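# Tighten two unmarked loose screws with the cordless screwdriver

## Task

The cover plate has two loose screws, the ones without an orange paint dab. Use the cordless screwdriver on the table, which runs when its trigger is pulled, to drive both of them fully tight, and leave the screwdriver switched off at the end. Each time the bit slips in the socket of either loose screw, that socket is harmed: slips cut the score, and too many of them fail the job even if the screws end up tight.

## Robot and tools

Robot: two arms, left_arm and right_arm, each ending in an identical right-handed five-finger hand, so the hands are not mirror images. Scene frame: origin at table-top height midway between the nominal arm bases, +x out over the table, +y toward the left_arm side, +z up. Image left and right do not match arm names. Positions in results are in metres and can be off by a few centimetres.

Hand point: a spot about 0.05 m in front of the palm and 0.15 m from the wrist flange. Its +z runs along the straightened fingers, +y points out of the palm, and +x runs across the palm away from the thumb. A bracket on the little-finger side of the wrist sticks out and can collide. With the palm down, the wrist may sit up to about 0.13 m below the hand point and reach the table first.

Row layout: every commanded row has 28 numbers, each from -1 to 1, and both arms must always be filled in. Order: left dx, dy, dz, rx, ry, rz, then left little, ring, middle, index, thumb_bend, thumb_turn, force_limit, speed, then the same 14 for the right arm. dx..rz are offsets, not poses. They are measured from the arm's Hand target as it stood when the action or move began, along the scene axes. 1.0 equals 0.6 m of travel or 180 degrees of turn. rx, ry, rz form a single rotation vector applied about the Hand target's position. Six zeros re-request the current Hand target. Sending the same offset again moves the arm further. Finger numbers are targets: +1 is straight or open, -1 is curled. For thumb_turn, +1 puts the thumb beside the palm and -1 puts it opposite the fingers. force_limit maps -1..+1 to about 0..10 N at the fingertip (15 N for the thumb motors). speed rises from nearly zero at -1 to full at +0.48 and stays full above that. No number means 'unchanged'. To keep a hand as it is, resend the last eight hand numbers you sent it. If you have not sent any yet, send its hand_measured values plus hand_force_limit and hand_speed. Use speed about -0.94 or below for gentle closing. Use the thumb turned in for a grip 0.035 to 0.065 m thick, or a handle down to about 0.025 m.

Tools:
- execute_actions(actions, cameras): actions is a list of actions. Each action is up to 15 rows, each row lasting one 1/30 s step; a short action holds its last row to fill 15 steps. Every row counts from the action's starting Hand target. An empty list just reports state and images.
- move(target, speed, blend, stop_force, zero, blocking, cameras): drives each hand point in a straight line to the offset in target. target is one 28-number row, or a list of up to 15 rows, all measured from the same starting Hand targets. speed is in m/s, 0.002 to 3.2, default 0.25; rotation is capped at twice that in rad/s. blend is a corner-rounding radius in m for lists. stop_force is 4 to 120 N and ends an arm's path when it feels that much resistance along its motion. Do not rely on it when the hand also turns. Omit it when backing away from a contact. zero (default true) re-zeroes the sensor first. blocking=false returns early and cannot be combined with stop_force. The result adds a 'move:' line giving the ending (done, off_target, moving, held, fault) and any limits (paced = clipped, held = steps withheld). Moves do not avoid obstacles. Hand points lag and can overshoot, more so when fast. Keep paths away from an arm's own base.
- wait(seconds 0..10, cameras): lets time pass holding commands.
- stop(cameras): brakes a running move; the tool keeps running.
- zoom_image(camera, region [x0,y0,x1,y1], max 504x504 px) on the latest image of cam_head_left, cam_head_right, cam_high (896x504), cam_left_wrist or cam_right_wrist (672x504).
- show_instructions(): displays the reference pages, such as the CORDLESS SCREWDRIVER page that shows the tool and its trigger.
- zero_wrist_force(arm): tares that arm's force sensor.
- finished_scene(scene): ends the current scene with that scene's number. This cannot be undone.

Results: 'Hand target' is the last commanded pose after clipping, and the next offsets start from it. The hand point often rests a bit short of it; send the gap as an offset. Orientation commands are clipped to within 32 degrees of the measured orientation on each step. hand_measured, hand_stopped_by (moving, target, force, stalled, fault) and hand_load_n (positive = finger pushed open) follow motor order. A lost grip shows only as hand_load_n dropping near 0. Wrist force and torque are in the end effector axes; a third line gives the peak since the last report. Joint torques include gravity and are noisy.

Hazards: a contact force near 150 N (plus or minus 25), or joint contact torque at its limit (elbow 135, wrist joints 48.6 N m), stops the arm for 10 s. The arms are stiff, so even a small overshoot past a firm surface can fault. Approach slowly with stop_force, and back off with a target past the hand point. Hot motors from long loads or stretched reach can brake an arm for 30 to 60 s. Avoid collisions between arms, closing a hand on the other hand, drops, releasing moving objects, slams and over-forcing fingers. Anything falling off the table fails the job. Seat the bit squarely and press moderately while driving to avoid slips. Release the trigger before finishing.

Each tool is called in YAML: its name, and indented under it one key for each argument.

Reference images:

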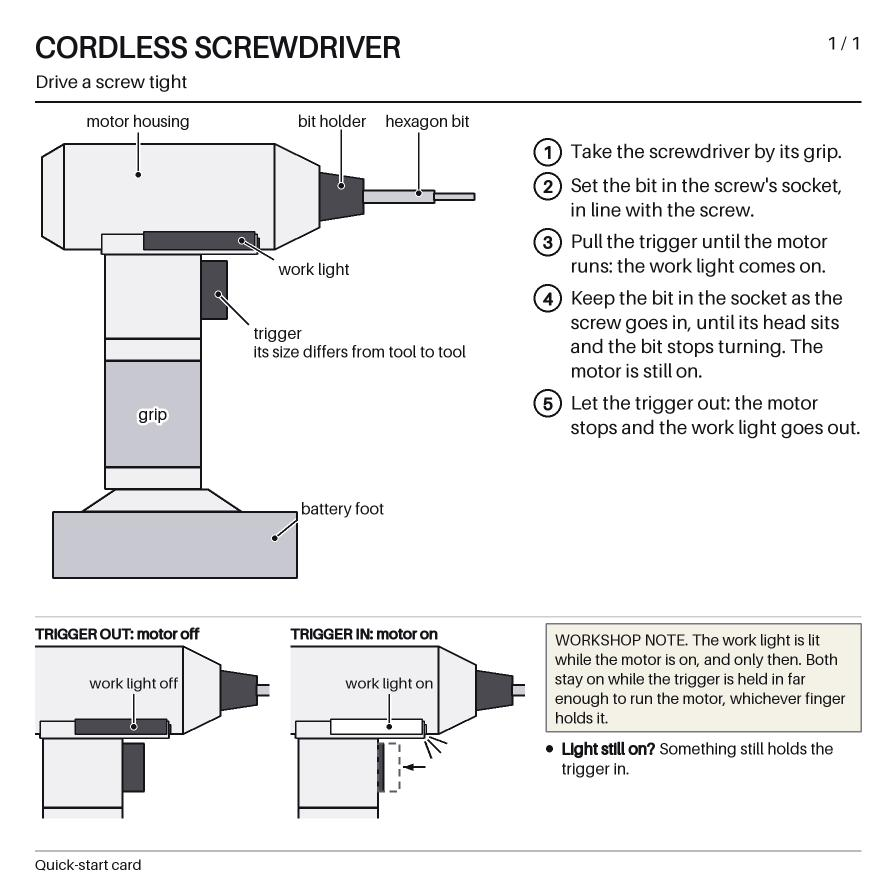

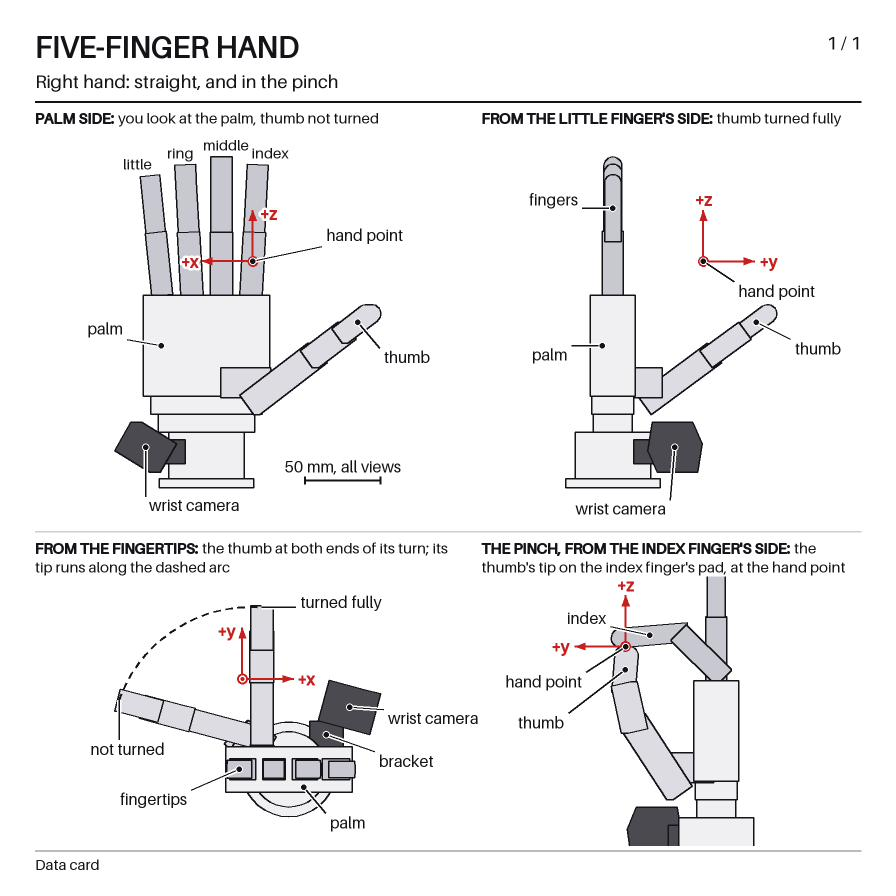

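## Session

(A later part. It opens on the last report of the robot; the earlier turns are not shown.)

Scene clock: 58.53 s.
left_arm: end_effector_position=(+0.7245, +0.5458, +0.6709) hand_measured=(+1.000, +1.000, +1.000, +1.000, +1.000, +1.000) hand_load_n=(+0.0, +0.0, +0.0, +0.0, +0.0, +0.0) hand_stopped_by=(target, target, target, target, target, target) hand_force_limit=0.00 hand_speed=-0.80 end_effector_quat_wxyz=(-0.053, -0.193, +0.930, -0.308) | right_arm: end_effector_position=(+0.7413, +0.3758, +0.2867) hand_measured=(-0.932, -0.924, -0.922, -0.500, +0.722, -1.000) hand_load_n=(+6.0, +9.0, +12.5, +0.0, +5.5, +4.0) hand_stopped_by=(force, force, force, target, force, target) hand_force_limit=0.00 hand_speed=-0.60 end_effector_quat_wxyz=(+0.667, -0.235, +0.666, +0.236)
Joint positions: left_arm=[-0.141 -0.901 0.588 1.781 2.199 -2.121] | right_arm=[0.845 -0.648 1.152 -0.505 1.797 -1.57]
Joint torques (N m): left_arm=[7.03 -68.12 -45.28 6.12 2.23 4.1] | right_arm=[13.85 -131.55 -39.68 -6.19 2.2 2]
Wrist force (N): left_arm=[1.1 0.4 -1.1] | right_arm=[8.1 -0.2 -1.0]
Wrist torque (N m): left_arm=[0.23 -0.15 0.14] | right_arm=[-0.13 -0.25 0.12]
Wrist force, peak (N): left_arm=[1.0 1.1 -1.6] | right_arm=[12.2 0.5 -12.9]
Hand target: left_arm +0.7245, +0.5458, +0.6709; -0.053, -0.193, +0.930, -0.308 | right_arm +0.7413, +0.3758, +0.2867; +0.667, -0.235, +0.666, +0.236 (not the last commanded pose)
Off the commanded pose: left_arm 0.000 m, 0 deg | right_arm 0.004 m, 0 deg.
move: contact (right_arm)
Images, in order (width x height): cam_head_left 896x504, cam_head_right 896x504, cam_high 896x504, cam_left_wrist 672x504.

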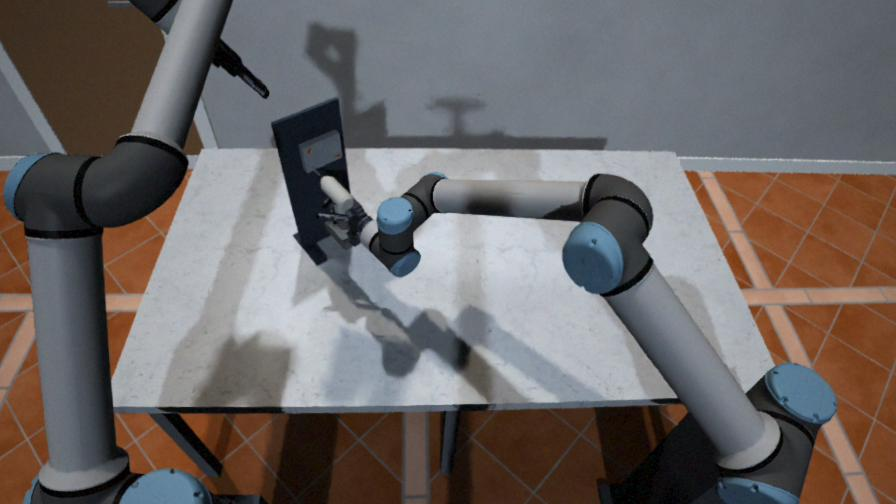

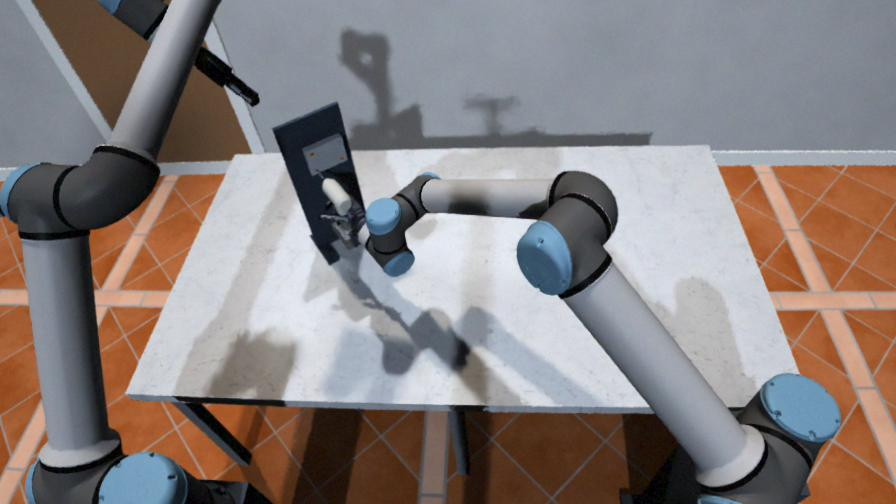

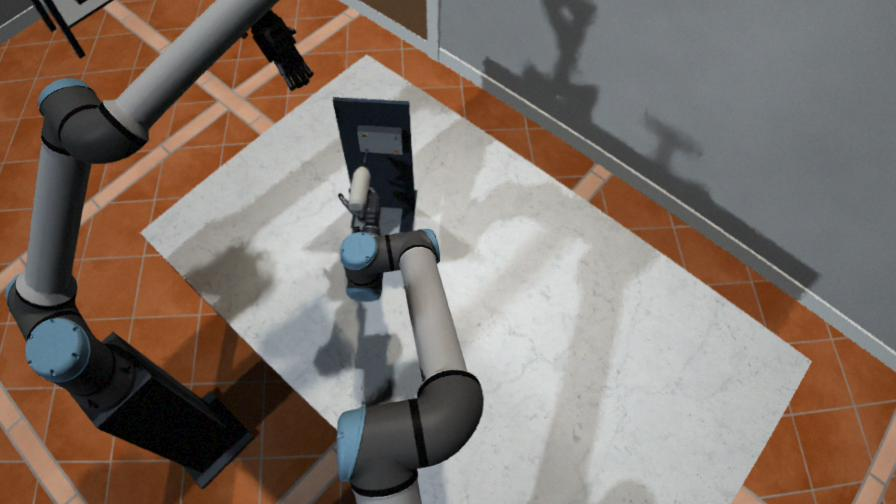

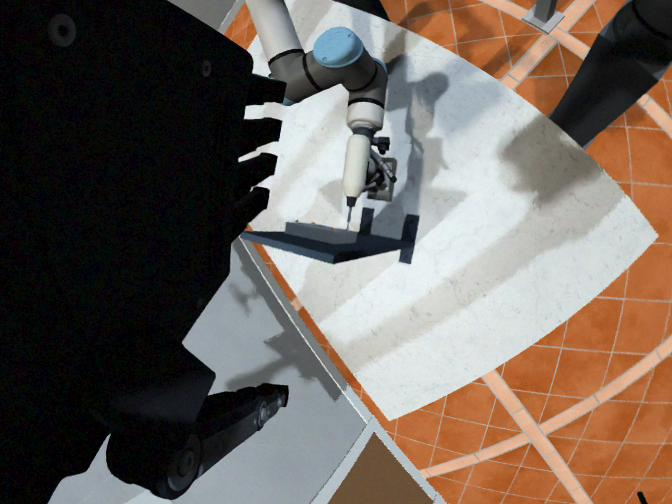

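move:
  target: [0.0175,0.037,-0.302,-0.151,-0.16,-0.001,1,1,1,1,1,1,0,-0.8,-0.0109,-0.0077,0,0,0,0,-0.98,-0.98,-0.98,-0.5,-0.95,-1,0,-0.6]
  speed: 0.2
  cameras: ["cam_left_wrist","cam_high"]

zoom_image:
  camera: "cam_left_wrist"
  region: [300, 100, 480, 270]

Scene clock: 61.33 s.
left_arm: end_effector_position=(+0.7349, +0.5680, +0.4898) hand_measured=(+1.000, +1.000, +1.000, +1.000, +1.000, +1.000) hand_load_n=(+0.0, +0.0, +0.0, +0.0, +0.0, -0.5) hand_stopped_by=(target, target, target, target, target, target) hand_force_limit=0.00 hand_speed=-0.80 end_effector_quat_wxyz=(+0.134, -0.092, +0.817, -0.553) | right_arm: end_effector_position=(+0.7347, +0.3712, +0.2867) hand_measured=(-0.932, -0.924, -0.922, -0.500, +0.722, -1.000) hand_load_n=(+6.0, +9.0, +12.5, +0.0, +5.5, +4.0) hand_stopped_by=(force, force, force, target, force, target) hand_force_limit=0.00 hand_speed=-0.60 end_effector_quat_wxyz=(+0.667, -0.235, +0.666, +0.236)
Joint positions: left_arm=[0.014 -1.116 1.33 0.687 2.676 -2.171] | right_arm=[0.847 -0.66 1.175 -0.516 1.799 -1.57]
Joint torques (N m): left_arm=[-12.4 -50.37 -45.69 -0.47 3.14 3.65] | right_arm=[10.16 -118.92 -49.05 -4.35 1.77 1.52]
Wrist force (N): left_arm=[-0.4 -0.5 -0.3] | right_arm=[8.2 0.3 -0.4]
Wrist torque (N m): left_arm=[-0.06 0.06 -0.03] | right_arm=[-0.11 -0.31 0.14]
Wrist force, peak (N): left_arm=[1.2 0.3 -2.2] | right_arm=[8.5 0.3 -0.5]
Hand target: left_arm +0.7350, +0.5680, +0.4897; +0.134, -0.092, +0.817, -0.553 | right_arm +0.7348, +0.3712, +0.2867; +0.667, -0.235, +0.666, +0.236
Off the commanded pose: left_arm 0.000 m, 0 deg | right_arm 0.000 m, 0 deg.
move: done
Images, in order (width x height): cam_high 896x504, cam_left_wrist 672x504.

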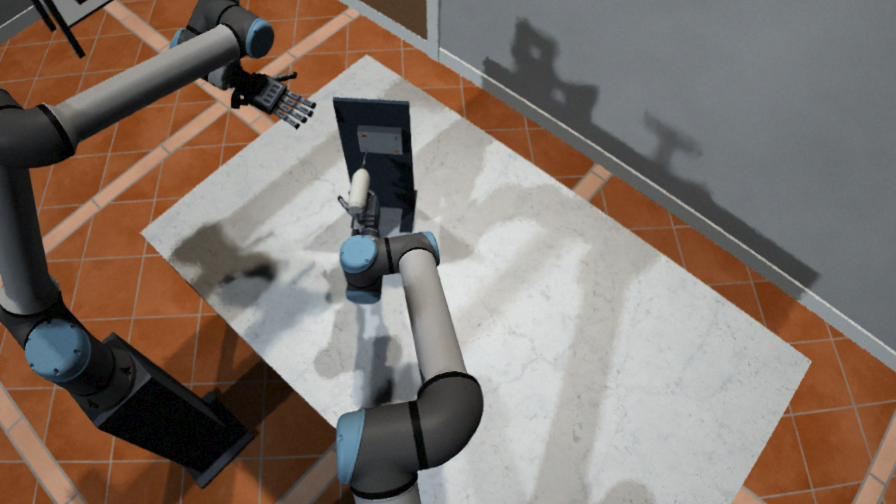

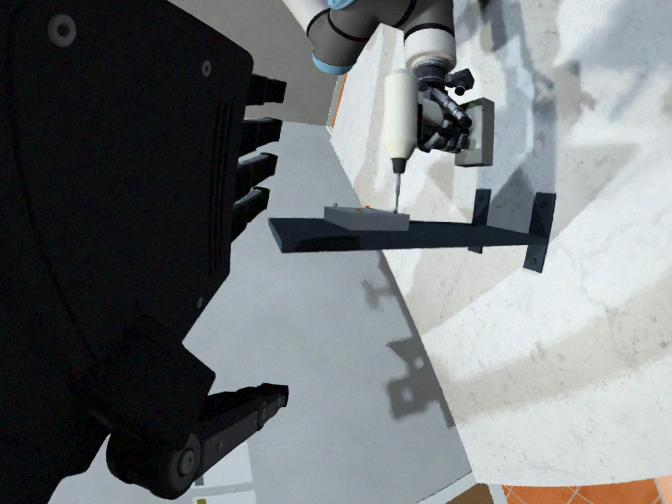

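Scaled by 2.800 (camera's finer frame: 960x720).

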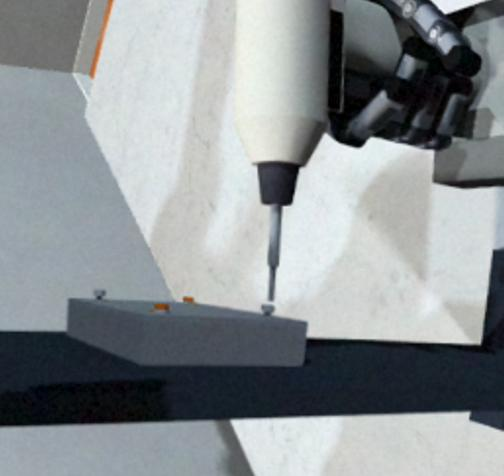

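zoom_image:
  camera: "cam_left_wrist"
  region: [375, 165, 425, 235]

zoom_image:
  camera: "cam_high"
  region: [345, 135, 385, 175]

Scaled by 7.200 (camera's finer frame: 960x720).

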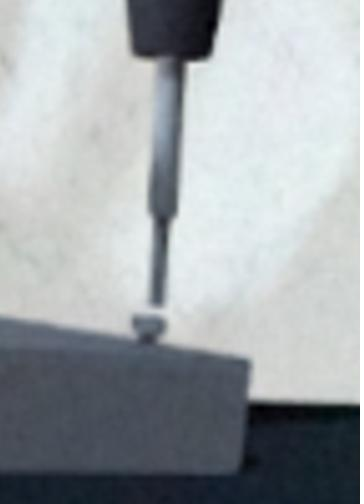

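Scaled by 12.600.

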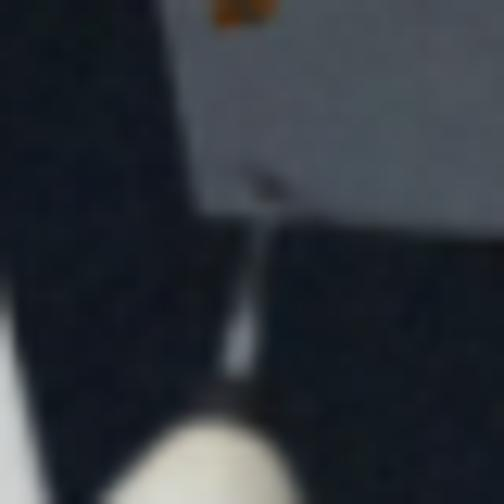

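move:
  target: [0,0,0,0,0,0,1,1,1,1,1,1,0,-0.8,-0.0017,0.0025,0.0033,0,0,0,-0.98,-0.98,-0.98,-0.5,-0.95,-1,0,-0.6]
  speed: 0.02
  cameras: ["cam_left_wrist","cam_high","cam_head_left"]

zoom_image:
  camera: "cam_left_wrist"
  region: [375, 165, 425, 235]

zoom_image:
  camera: "cam_high"
  region: [345, 135, 385, 175]

zoom_image:
  camera: "cam_head_left"
  region: [300, 150, 340, 190]

Scene clock: 63.47 s.
left_arm: end_effector_position=(+0.7350, +0.5680, +0.4897) hand_measured=(+1.000, +1.000, +1.000, +1.000, +1.000, +1.000) hand_load_n=(+0.0, +0.0, +0.0, +0.0, +0.0, +0.0) hand_stopped_by=(target, target, target, target, target, target) hand_force_limit=0.00 hand_speed=-0.80 end_effector_quat_wxyz=(+0.134, -0.092, +0.817, -0.553) | right_arm: end_effector_position=(+0.7337, +0.3727, +0.2887) hand_measured=(-0.932, -0.924, -0.922, -0.500, +0.722, -1.000) hand_load_n=(+6.0, +9.0, +12.0, +0.0, +5.5, +4.0) hand_stopped_by=(force, force, force, target, force, target) hand_force_limit=0.00 hand_speed=-0.60 end_effector_quat_wxyz=(+0.667, -0.235, +0.666, +0.236)
Joint positions: left_arm=[0.013 -1.116 1.33 0.687 2.676 -2.171] | right_arm=[0.849 -0.66 1.171 -0.513 1.801 -1.57]
Joint torques (N m): left_arm=[-13.09 -53.1 -48.92 3.7 3.9 3.62] | right_arm=[9.09 -131.05 -46.15 -2.81 1.77 0.85]
Wrist force (N): left_arm=[0.0 0.4 -0.7] | right_arm=[7.8 0.3 -0.8]
Wrist torque (N m): left_arm=[0.09 0.02 0.02] | right_arm=[-0.08 -0.25 0.11]
Wrist force, peak (N): left_arm=[0.1 0.0 -1.0] | right_arm=[8.5 0.7 -0.6]
Hand target: left_arm +0.7350, +0.5680, +0.4897; +0.134, -0.092, +0.817, -0.553 | right_arm +0.7337, +0.3727, +0.2887; +0.667, -0.235, +0.666, +0.236
Off the commanded pose: left_arm 0.000 m, 0 deg | right_arm 0.000 m, 0 deg.
move: done
Images, in order (width x height): cam_head_left 896x504, cam_high 896x504, cam_left_wrist 672x504.

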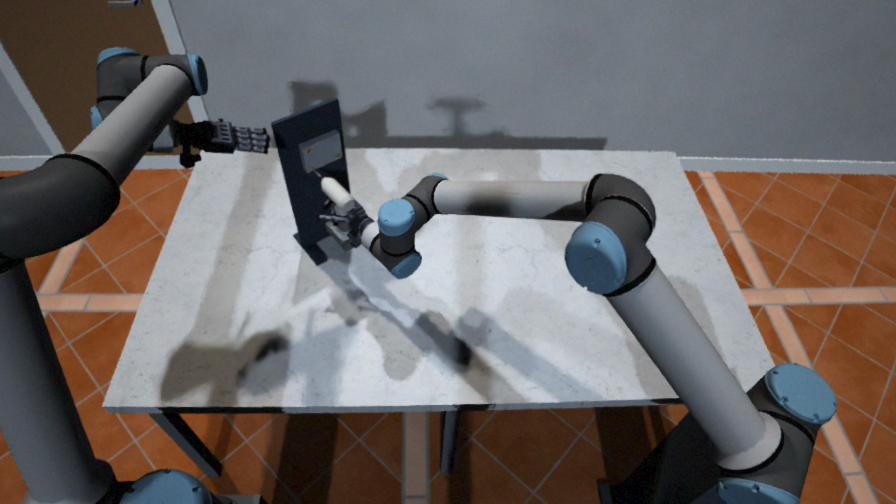

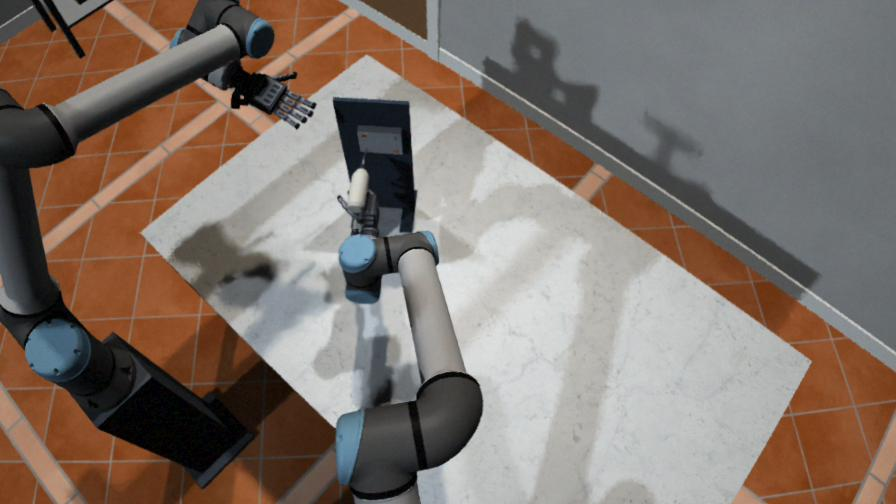

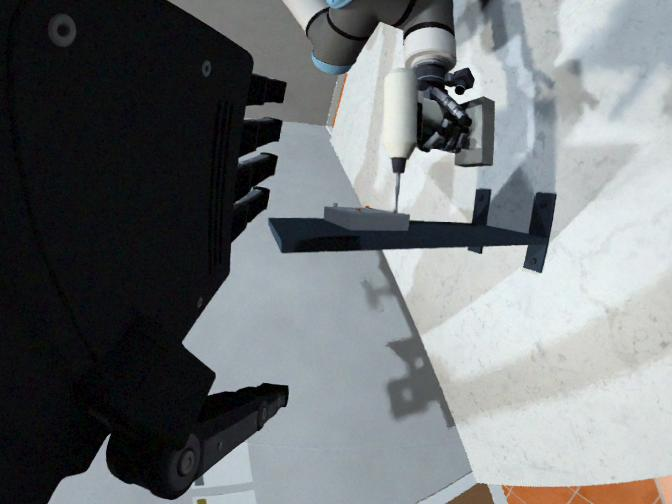

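Scaled by 7.200 (camera's finer frame: 960x720).

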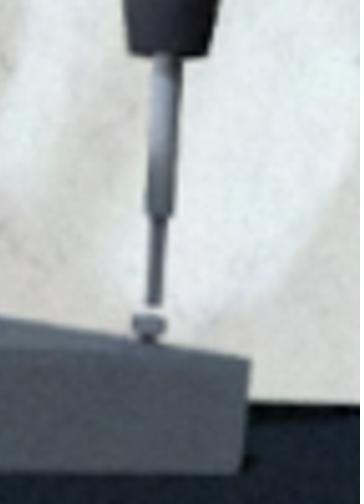

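Scaled by 12.600.

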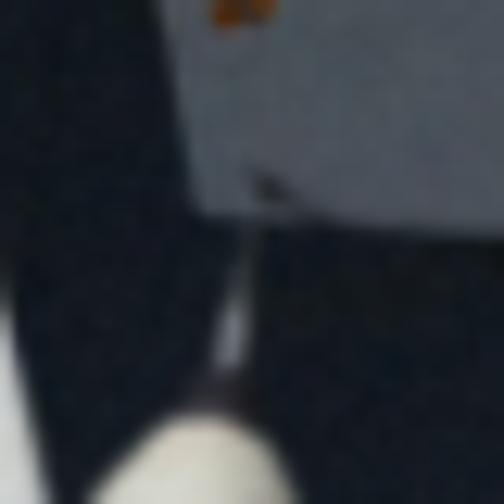

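Scaled by 12.600.

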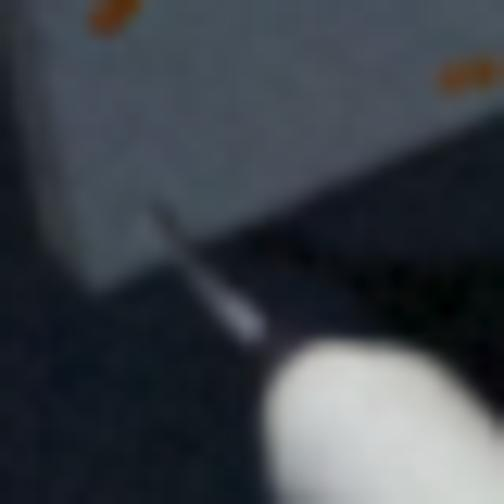

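move:
  target: [0,0,0,0,0,0,1,1,1,1,1,1,0,-0.8,0.0019,-0.0027,0,0,0,0,-0.98,-0.98,-0.98,-0.5,-0.95,-1,0,-0.6]
  speed: 0.02
  cameras: []

move:
  target: [0,0,0,0,0,0,1,1,1,1,1,1,0,-0.8,0.0136,0.0097,0,0,0,0,-0.98,-0.98,-0.98,-0.5,-0.95,-1,0,-0.6]
  speed: 0.006
  stop_force: 4
  cameras: ["cam_left_wrist","cam_high","cam_head_left"]

zoom_image:
  camera: "cam_left_wrist"
  region: [375, 165, 425, 235]

zoom_image:
  camera: "cam_high"
  region: [345, 135, 385, 175]

zoom_image:
  camera: "cam_head_left"
  region: [300, 150, 340, 190]

Scene clock: 64.47 s.
left_arm: end_effector_position=(+0.7350, +0.5680, +0.4897) hand_measured=(+1.000, +1.000, +1.000, +1.000, +1.000, +1.000) hand_load_n=(+0.0, +0.0, +0.0, +0.0, +0.0, +0.0) hand_stopped_by=(target, target, target, target, target, target) hand_force_limit=0.00 hand_speed=-0.80 end_effector_quat_wxyz=(+0.134, -0.092, +0.817, -0.553) | right_arm: end_effector_position=(+0.7349, +0.3711, +0.2887) hand_measured=(-0.932, -0.924, -0.922, -0.500, +0.722, -1.000) hand_load_n=(+6.0, +9.0, +12.5, +0.0, +5.5, +4.0) hand_stopped_by=(force, force, force, target, force, target) hand_force_limit=0.00 hand_speed=-0.60 end_effector_quat_wxyz=(+0.667, -0.235, +0.666, +0.236)
Joint positions: left_arm=[0.013 -1.116 1.33 0.687 2.676 -2.171] | right_arm=[0.847 -0.661 1.174 -0.514 1.799 -1.57]
Joint torques (N m): left_arm=[-10.44 -53.07 -50.39 5.45 4.07 4.17] | right_arm=[-10.9 -127.72 -41.14 -6.23 -0.84 0.26]
Wrist force (N): left_arm=[0.2 0.3 -0.5] | right_arm=[7.7 0.4 -0.5]
Wrist torque (N m): left_arm=[0.06 -0.03 0.02] | right_arm=[-0.10 -0.23 0.11]
Wrist force, peak (N): left_arm=[-0.1 -0.2 -0.9] | right_arm=[8.5 0.8 -0.8]
Hand target: left_arm +0.7350, +0.5680, +0.4897; +0.134, -0.092, +0.817, -0.553 | right_arm +0.7349, +0.3711, +0.2887; +0.667, -0.235, +0.666, +0.236
Off the commanded pose: left_arm 0.000 m, 0 deg | right_arm 0.000 m, 0 deg.
move: done

Scene clock: 65.70 s.
left_arm: end_effector_position=(+0.7350, +0.5680, +0.4897) hand_measured=(+1.000, +1.000, +1.000, +1.000, +1.000, +1.000) hand_load_n=(+0.0, +0.0, +0.0, -0.5, +0.0, +0.0) hand_stopped_by=(target, target, target, target, target, target) hand_force_limit=0.00 hand_speed=-0.80 end_effector_quat_wxyz=(+0.134, -0.092, +0.817, -0.553) | right_arm: end_effector_position=(+0.7362, +0.3720, +0.2887) hand_measured=(-0.932, -0.924, -0.922, -0.500, +0.722, -1.000) hand_load_n=(+6.0, +9.5, +12.5, +0.0, +5.5, +4.0) hand_stopped_by=(force, force, force, target, force, target) hand_force_limit=0.00 hand_speed=-0.60 end_effector_quat_wxyz=(+0.667, -0.235, +0.666, +0.236)
Joint positions: left_arm=[0.013 -1.116 1.33 0.687 2.676 -2.171] | right_arm=[0.847 -0.659 1.17 -0.512 1.798 -1.57]
Joint torques (N m): left_arm=[-7.86 -53.33 -48.52 4.63 3.58 3.57] | right_arm=[4.67 -132 -39.46 -6.27 1.19 0.34]
Wrist force (N): left_arm=[0.1 0.2 -0.8] | right_arm=[8.0 0.5 -1.6]
Wrist torque (N m): left_arm=[0.05 0.00 0.02] | right_arm=[-0.06 -0.28 0.12]
Wrist force, peak (N): left_arm=[-0.6 -0.1 -0.7] | right_arm=[9.7 -0.1 -9.6]
Hand target: left_arm +0.7350, +0.5680, +0.4897; +0.134, -0.092, +0.817, -0.553 | right_arm +0.7361, +0.3720, +0.2887; +0.667, -0.235, +0.666, +0.236 (not the last commanded pose)
Off the commanded pose: left_arm 0.000 m, 0 deg | right_arm 0.008 m, 0 deg.
move: contact (right_arm)
Images, in order (width x height): cam_head_left 896x504, cam_high 896x504, cam_left_wrist 672x504.

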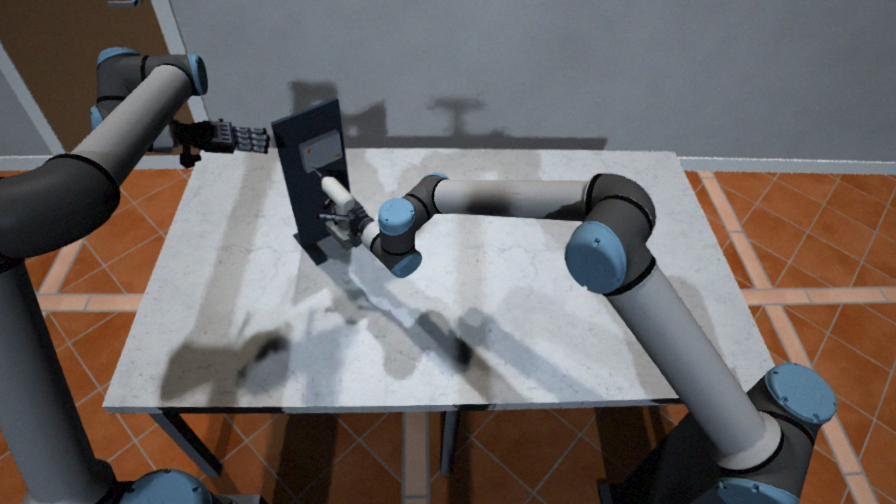

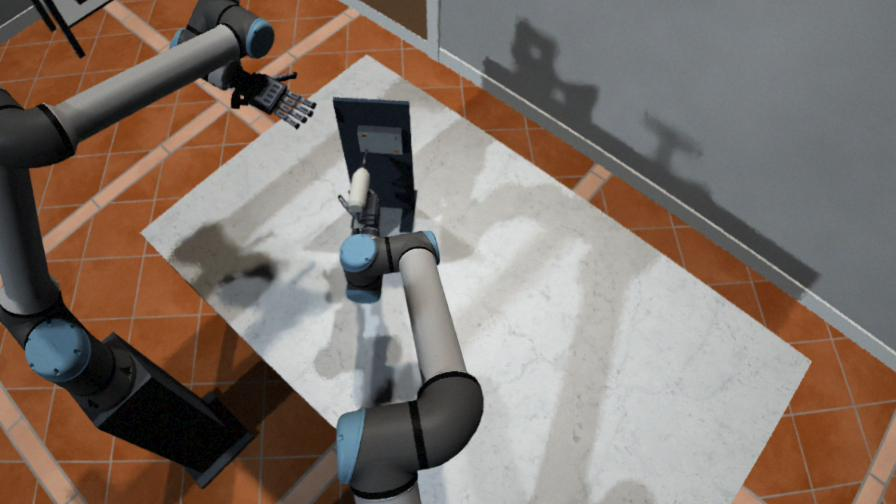

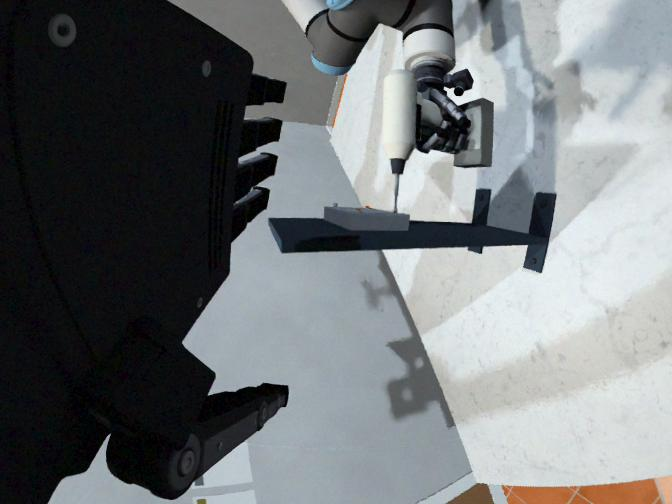

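Scaled by 7.200 (camera's finer frame: 960x720).

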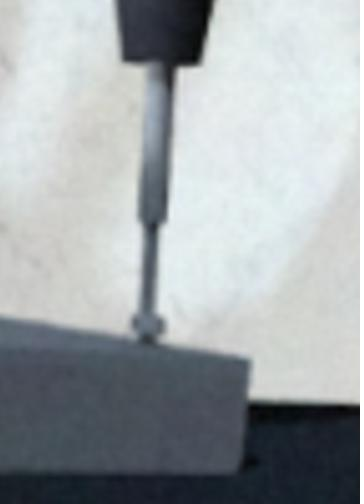

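Scaled by 12.600.

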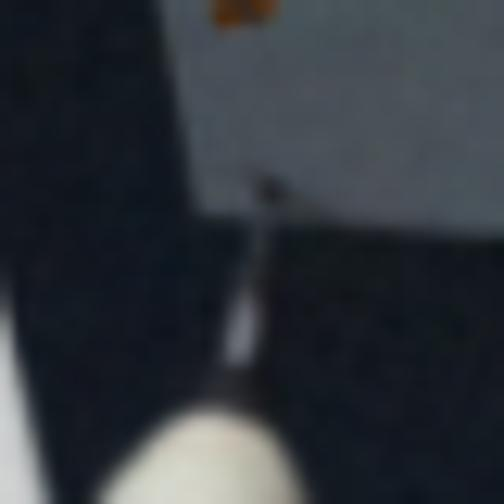

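Scaled by 12.600.

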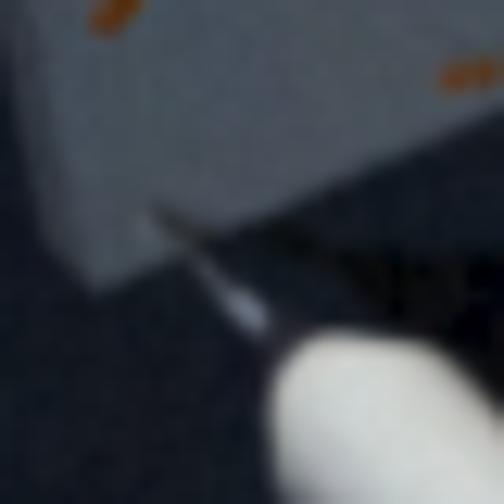

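move:
  target: [0,0,0,0,0,0,1,1,1,1,1,1,0,-0.8,-0.0015,-0.0036,0,0,0,0,-0.98,-0.98,-0.98,-0.5,-0.95,-1,0,-0.6]
  speed: 0.02
  cameras: []

move:
  target: [0,0,0,0,0,0,1,1,1,1,1,1,0,-0.8,0.0136,0.0097,0,0,0,0,-0.98,-0.98,-0.98,-0.5,-0.95,-1,0,-0.6]
  speed: 0.006
  stop_force: 4
  cameras: ["cam_left_wrist","cam_high","cam_head_left"]

zoom_image:
  camera: "cam_left_wrist"
  region: [375, 165, 425, 235]

Scene clock: 66.70 s.
left_arm: end_effector_position=(+0.7350, +0.5680, +0.4897) hand_measured=(+1.000, +1.000, +1.000, +1.000, +1.000, +1.000) hand_load_n=(-0.5, +0.0, +0.0, +0.0, +0.0, +0.0) hand_stopped_by=(target, target, target, target, target, target) hand_force_limit=0.00 hand_speed=-0.80 end_effector_quat_wxyz=(+0.134, -0.092, +0.817, -0.553) | right_arm: end_effector_position=(+0.7352, +0.3698, +0.2887) hand_measured=(-0.932, -0.924, -0.922, -0.500, +0.722, -1.000) hand_load_n=(+6.0, +9.0, +12.5, +0.0, +5.5, +4.0) hand_stopped_by=(force, force, force, target, force, target) hand_force_limit=0.00 hand_speed=-0.60 end_effector_quat_wxyz=(+0.667, -0.235, +0.666, +0.236)
Joint positions: left_arm=[0.013 -1.116 1.33 0.687 2.676 -2.171] | right_arm=[0.846 -0.663 1.177 -0.516 1.798 -1.57]
Joint torques (N m): left_arm=[-7.52 -51.92 -47.55 4.29 3.74 4.09] | right_arm=[-15.66 -120.91 -46.46 -5.58 -1.1 0.4]
Wrist force (N): left_arm=[0.0 -0.2 -0.5] | right_arm=[8.0 0.4 -0.3]
Wrist torque (N m): left_arm=[-0.02 0.02 0.00] | right_arm=[-0.09 -0.29 0.13]
Wrist force, peak (N): left_arm=[0.2 -0.2 -1.0] | right_arm=[8.5 0.5 -1.7]
Hand target: left_arm +0.7350, +0.5680, +0.4897; +0.134, -0.092, +0.817, -0.553 | right_arm +0.7352, +0.3698, +0.2887; +0.667, -0.235, +0.666, +0.236
Off the commanded pose: left_arm 0.000 m, 0 deg | right_arm 0.000 m, 0 deg.
move: done

Scene clock: 69.13 s.
left_arm: end_effector_position=(+0.7350, +0.5680, +0.4897) hand_measured=(+1.000, +1.000, +1.000, +1.000, +1.000, +1.000) hand_load_n=(+0.0, +0.0, +0.0, -0.5, +0.0, +0.0) hand_stopped_by=(target, target, target, target, target, target) hand_force_limit=0.00 hand_speed=-0.80 end_effector_quat_wxyz=(+0.134, -0.092, +0.817, -0.553) | right_arm: end_effector_position=(+0.7422, +0.3747, +0.2887) hand_measured=(-0.932, -0.924, -0.922, -0.500, +0.722, -1.000) hand_load_n=(+6.0, +9.0, +12.5, +0.0, +5.5, +4.0) hand_stopped_by=(force, force, force, target, force, target) hand_force_limit=0.00 hand_speed=-0.60 end_effector_quat_wxyz=(+0.667, -0.235, +0.666, +0.236)
Joint positions: left_arm=[0.013 -1.116 1.33 0.687 2.676 -2.171] | right_arm=[0.843 -0.651 1.154 -0.504 1.795 -1.57]
Joint torques (N m): left_arm=[-3.58 -52.03 -47.06 3.38 3.96 3.46] | right_arm=[6.09 -132.76 -39.98 -6.6 1.36 0.61]
Wrist force (N): left_arm=[-0.1 -0.2 -0.6] | right_arm=[8.8 0.0 -1.9]
Wrist torque (N m): left_arm=[-0.01 0.03 0.00] | right_arm=[-0.06 -0.27 0.16]
Wrist force, peak (N): left_arm=[-0.4 0.2 -0.9] | right_arm=[10.0 -0.2 -9.9]
Hand target: left_arm +0.7350, +0.5680, +0.4897; +0.134, -0.092, +0.817, -0.553 | right_arm +0.7422, +0.3748, +0.2887; +0.667, -0.235, +0.666, +0.236 (not the last commanded pose)
Off the commanded pose: left_arm 0.000 m, 0 deg | right_arm 0.001 m, 0 deg.
move: contact (right_arm)
Images, in order (width x height): cam_head_left 896x504, cam_high 896x504, cam_left_wrist 672x504.

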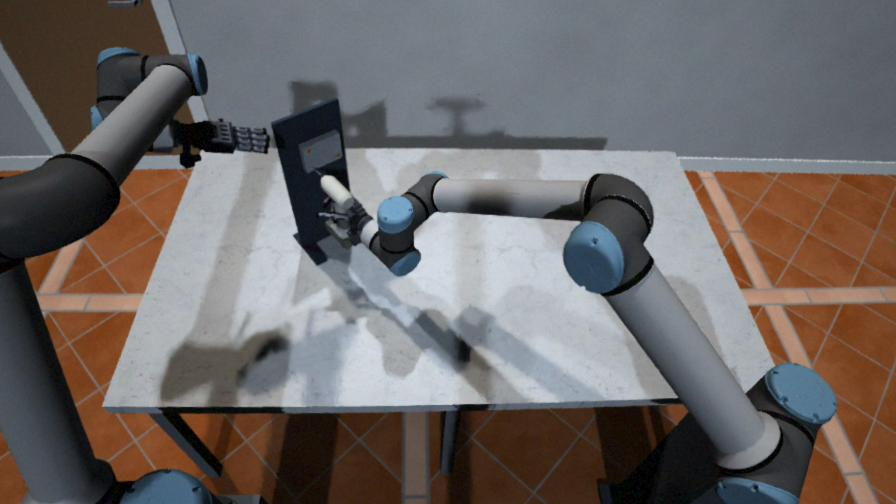

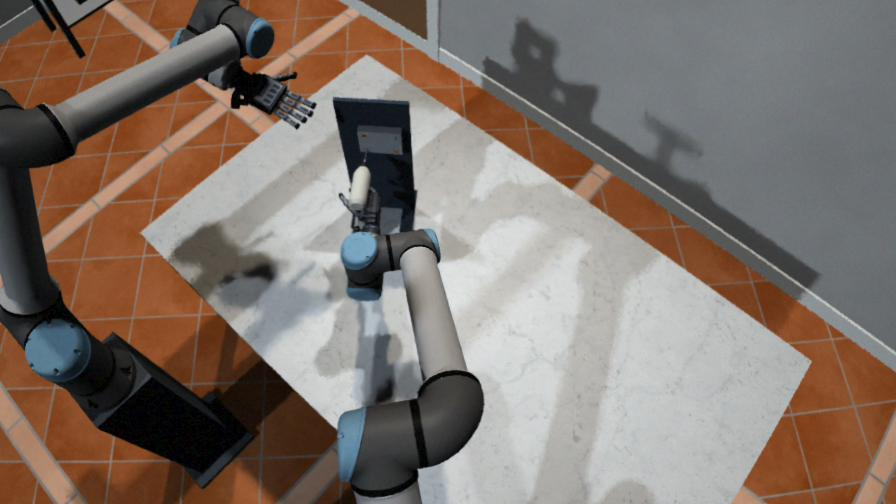

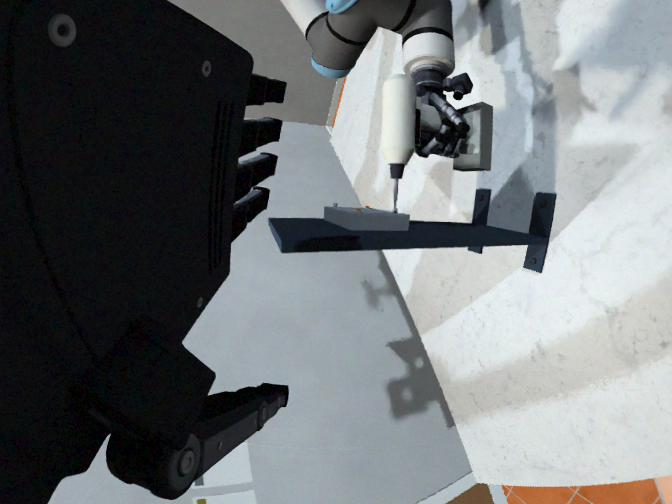

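Scaled by 7.200 (camera's finer frame: 960x720).

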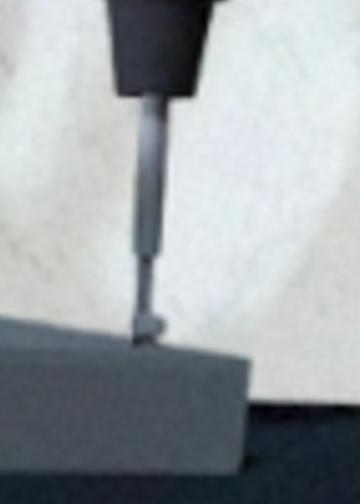

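zoom_image:
  camera: "cam_left_wrist"
  region: [387, 200, 407, 220]

zoom_image:
  camera: "cam_high"
  region: [345, 135, 385, 175]

zoom_image:
  camera: "cam_head_left"
  region: [300, 150, 340, 190]

Scaled by 25.200 (camera's finer frame: 960x720).

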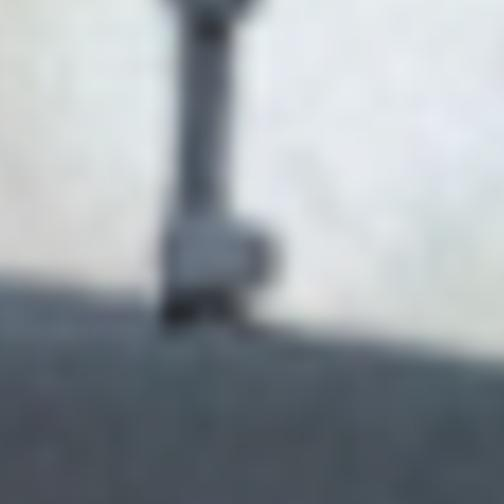

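Scaled by 12.600.

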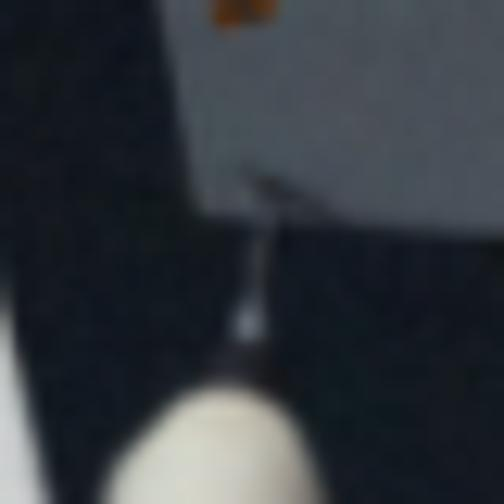

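Scaled by 12.600.

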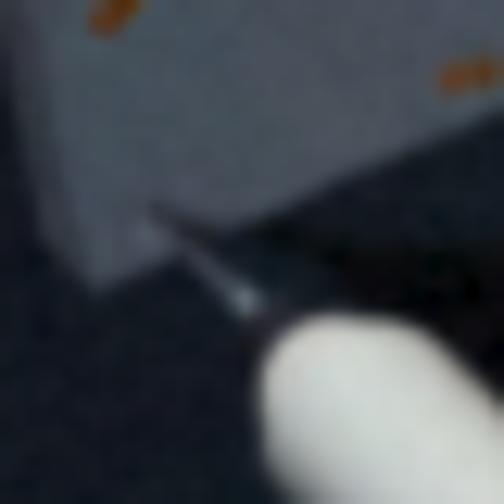

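move:
  target: [0,0,0,0,0,0,1,1,1,1,1,1,0,-0.8,0.0010,-0.0014,0,0,0,0,-0.98,-0.98,-0.98,-0.5,-0.95,-1,0,-0.6]
  speed: 0.01
  cameras: []

move:
  target: [0,0,0,0,0,0,1,1,1,1,1,1,0,-0.8,-0.0020,0.0028,0,0,0,0,-0.98,-0.98,-0.98,-0.5,-0.95,-1,0,-0.6]
  speed: 0.01
  cameras: []

move:
  target: [0,0,0,0,0,0,1,1,1,1,1,1,0,-0.8,0.0010,-0.0014,0.0017,0,0,0,-0.98,-0.98,-0.98,-0.5,-0.95,-1,0,-0.6]
  speed: 0.01
  cameras: []

move:
  target: [0,0,0,0,0,0,1,1,1,1,1,1,0,-0.8,0,0,-0.0034,0,0,0,-0.98,-0.98,-0.98,-0.5,-0.95,-1,0,-0.6]
  speed: 0.01
  cameras: ["cam_left_wrist"]

zoom_image:
  camera: "cam_left_wrist"
  region: [387, 195, 412, 220]

Scene clock: 70.97 s.
left_arm: end_effector_position=(+0.7350, +0.5680, +0.4897) hand_measured=(+1.000, +1.000, +1.000, +1.000, +1.000, +1.000) hand_load_n=(+0.0, +0.0, +0.0, +0.0, +0.0, +0.0) hand_stopped_by=(target, target, target, target, target, target) hand_force_limit=0.00 hand_speed=-0.80 end_effector_quat_wxyz=(+0.134, -0.092, +0.817, -0.553) | right_arm: end_effector_position=(+0.7427, +0.3739, +0.2887) hand_measured=(-0.932, -0.924, -0.922, -0.500, +0.722, -1.000) hand_load_n=(+6.0, +9.0, +12.5, +0.0, +5.5, +4.0) hand_stopped_by=(force, force, force, target, force, target) hand_force_limit=0.00 hand_speed=-0.60 end_effector_quat_wxyz=(+0.667, -0.235, +0.666, +0.236)
Joint positions: left_arm=[0.013 -1.116 1.33 0.687 2.676 -2.171] | right_arm=[0.843 -0.652 1.155 -0.505 1.794 -1.57]
Joint torques (N m): left_arm=[-1.9 -52.24 -45.04 2.04 3.6 3.49] | right_arm=[-14.51 -129.44 -39.69 -6.45 -1.09 0.56]
Wrist force (N): left_arm=[0.0 0.3 -0.8] | right_arm=[7.9 0.5 -1.0]
Wrist torque (N m): left_arm=[0.08 0.02 0.02] | right_arm=[-0.04 -0.24 0.12]
Wrist force, peak (N): left_arm=[-0.4 0.2 -0.9] | right_arm=[9.2 -0.1 -2.5]
Hand target: left_arm +0.7350, +0.5680, +0.4897; +0.134, -0.092, +0.817, -0.553 | right_arm +0.7428, +0.3739, +0.2887; +0.667, -0.235, +0.666, +0.236
Off the commanded pose: left_arm 0.000 m, 0 deg | right_arm 0.000 m, 0 deg.
move: done

Scene clock: 71.67 s.
left_arm: end_effector_position=(+0.7350, +0.5680, +0.4897) hand_measured=(+1.000, +1.000, +1.000, +1.000, +1.000, +1.000) hand_load_n=(+0.0, +0.0, +0.0, +0.0, +0.0, +0.0) hand_stopped_by=(target, target, target, target, target, target) hand_force_limit=0.00 hand_speed=-0.80 end_effector_quat_wxyz=(+0.134, -0.092, +0.817, -0.553) | right_arm: end_effector_position=(+0.7416, +0.3756, +0.2888) hand_measured=(-0.932, -0.924, -0.922, -0.500, +0.722, -1.000) hand_load_n=(+6.0, +9.5, +12.5, +0.0, +6.5, +4.5) hand_stopped_by=(force, force, force, target, force, target) hand_force_limit=0.00 hand_speed=-0.60 end_effector_quat_wxyz=(+0.667, -0.235, +0.666, +0.236)
Joint positions: left_arm=[0.013 -1.116 1.33 0.687 2.676 -2.171] | right_arm=[0.845 -0.65 1.152 -0.503 1.796 -1.57]
Joint torques (N m): left_arm=[-1.42 -51.63 -43.81 1.46 4.19 4.2] | right_arm=[13.87 -114.84 -47.5 -2.01 0.16 0.54]
Wrist force (N): left_arm=[-0.2 0.0 -0.6] | right_arm=[8.1 -3.9 -4.2]
Wrist torque (N m): left_arm=[0.02 0.04 0.00] | right_arm=[0.36 -0.46 0.32]
Wrist force, peak (N): left_arm=[-0.2 -0.1 -1.1] | right_arm=[9.1 -1.7 -6.3]
Hand target: left_arm +0.7350, +0.5680, +0.4897; +0.134, -0.092, +0.817, -0.553 | right_arm +0.7416, +0.3756, +0.2887; +0.667, -0.235, +0.666, +0.236
Off the commanded pose: left_arm 0.000 m, 0 deg | right_arm 0.000 m, 0 deg.
move: done

Scene clock: 72.37 s.
left_arm: end_effector_position=(+0.7350, +0.5680, +0.4897) hand_measured=(+1.000, +1.000, +1.000, +1.000, +1.000, +1.000) hand_load_n=(+0.0, +0.0, +0.0, +0.0, +0.0, +0.0) hand_stopped_by=(target, target, target, target, target, target) hand_force_limit=0.00 hand_speed=-0.80 end_effector_quat_wxyz=(+0.134, -0.092, +0.817, -0.553) | right_arm: end_effector_position=(+0.7421, +0.3748, +0.2897) hand_measured=(-0.932, -0.924, -0.922, -0.500, +0.722, -1.000) hand_load_n=(+4.5, +8.0, +11.5, +0.0, +6.5, +4.5) hand_stopped_by=(force, force, force, target, force, target) hand_force_limit=0.00 hand_speed=-0.60 end_effector_quat_wxyz=(+0.667, -0.235, +0.666, +0.236)
Joint positions: left_arm=[0.013 -1.116 1.33 0.687 2.676 -2.171] | right_arm=[0.844 -0.652 1.153 -0.503 1.795 -1.57]
Joint torques (N m): left_arm=[3.32 -51.64 -44.83 0.97 3.75 3.89] | right_arm=[-20.12 -135.34 -46.56 -4.15 -0.41 0.5]
Wrist force (N): left_arm=[0.1 0.1 -0.7] | right_arm=[12.1 1.0 -8.8]
Wrist torque (N m): left_arm=[0.03 0.00 0.02] | right_arm=[0.18 -0.28 0.24]
Wrist force, peak (N): left_arm=[0.0 0.2 -1.0] | right_arm=[12.5 0.9 -8.9]
Hand target: left_arm +0.7350, +0.5680, +0.4897; +0.134, -0.092, +0.817, -0.553 | right_arm +0.7422, +0.3748, +0.2898; +0.667, -0.235, +0.666, +0.236
Off the commanded pose: left_arm 0.000 m, 0 deg | right_arm 0.000 m, 0 deg.
move: done

Scene clock: 73.07 s.
left_arm: end_effector_position=(+0.7350, +0.5680, +0.4897) hand_measured=(+1.000, +1.000, +1.000, +1.000, +1.000, +1.000) hand_load_n=(+0.0, +0.0, +0.0, +0.0, +0.0, +0.0) hand_stopped_by=(target, target, target, target, target, target) hand_force_limit=0.00 hand_speed=-0.80 end_effector_quat_wxyz=(+0.134, -0.092, +0.817, -0.553) | right_arm: end_effector_position=(+0.7422, +0.3748, +0.2877) hand_measured=(-0.932, -0.924, -0.922, -0.500, +0.722, -1.000) hand_load_n=(+5.5, +8.5, +12.0, +0.0, +6.5, +4.0) hand_stopped_by=(force, force, force, target, force, target) hand_force_limit=0.00 hand_speed=-0.60 end_effector_quat_wxyz=(+0.667, -0.235, +0.666, +0.236)
Joint positions: left_arm=[0.013 -1.116 1.33 0.687 2.676 -2.171] | right_arm=[0.844 -0.65 1.154 -0.505 1.795 -1.57]
Joint torques (N m): left_arm=[2.85 -53.21 -44.28 1.15 3.82 3.14] | right_arm=[-15.46 -113.79 -38.29 -5.57 1.35 0.77]
Wrist force (N): left_arm=[-0.3 0.0 -0.8] | right_arm=[6.8 0.4 -3.4]
Wrist torque (N m): left_arm=[0.02 0.06 -0.01] | right_arm=[-0.01 -0.48 0.08]
Wrist force, peak (N): left_arm=[-0.1 0.0 -0.9] | right_arm=[12.0 1.3 -9.0]
Hand target: left_arm +0.7350, +0.5680, +0.4897; +0.134, -0.092, +0.817, -0.553 | right_arm +0.7422, +0.3748, +0.2877; +0.667, -0.235, +0.666, +0.236
Off the commanded pose: left_arm 0.000 m, 0 deg | right_arm 0.000 m, 0 deg.
move: done

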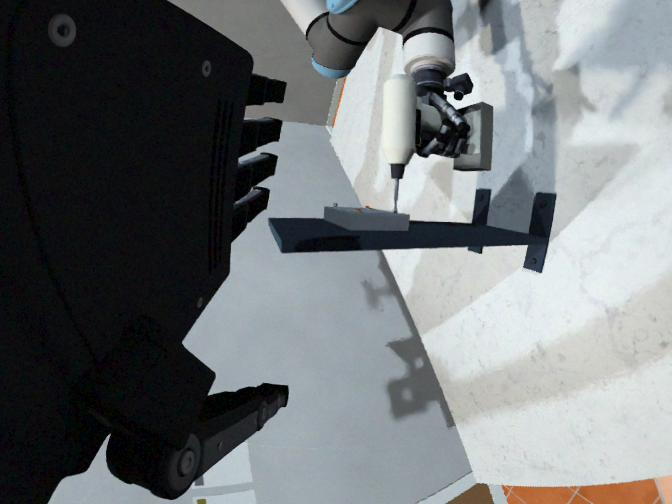

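Scaled by 20.160 (camera's finer frame: 960x720).

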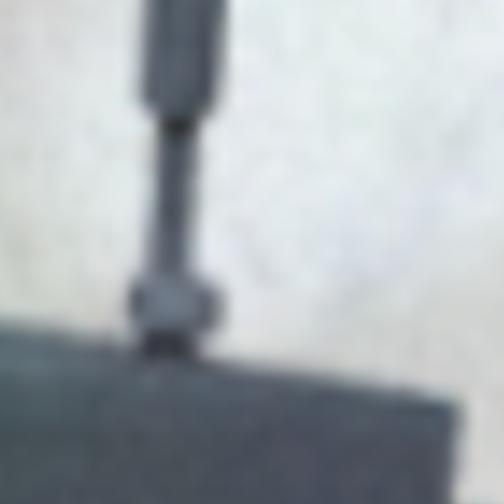

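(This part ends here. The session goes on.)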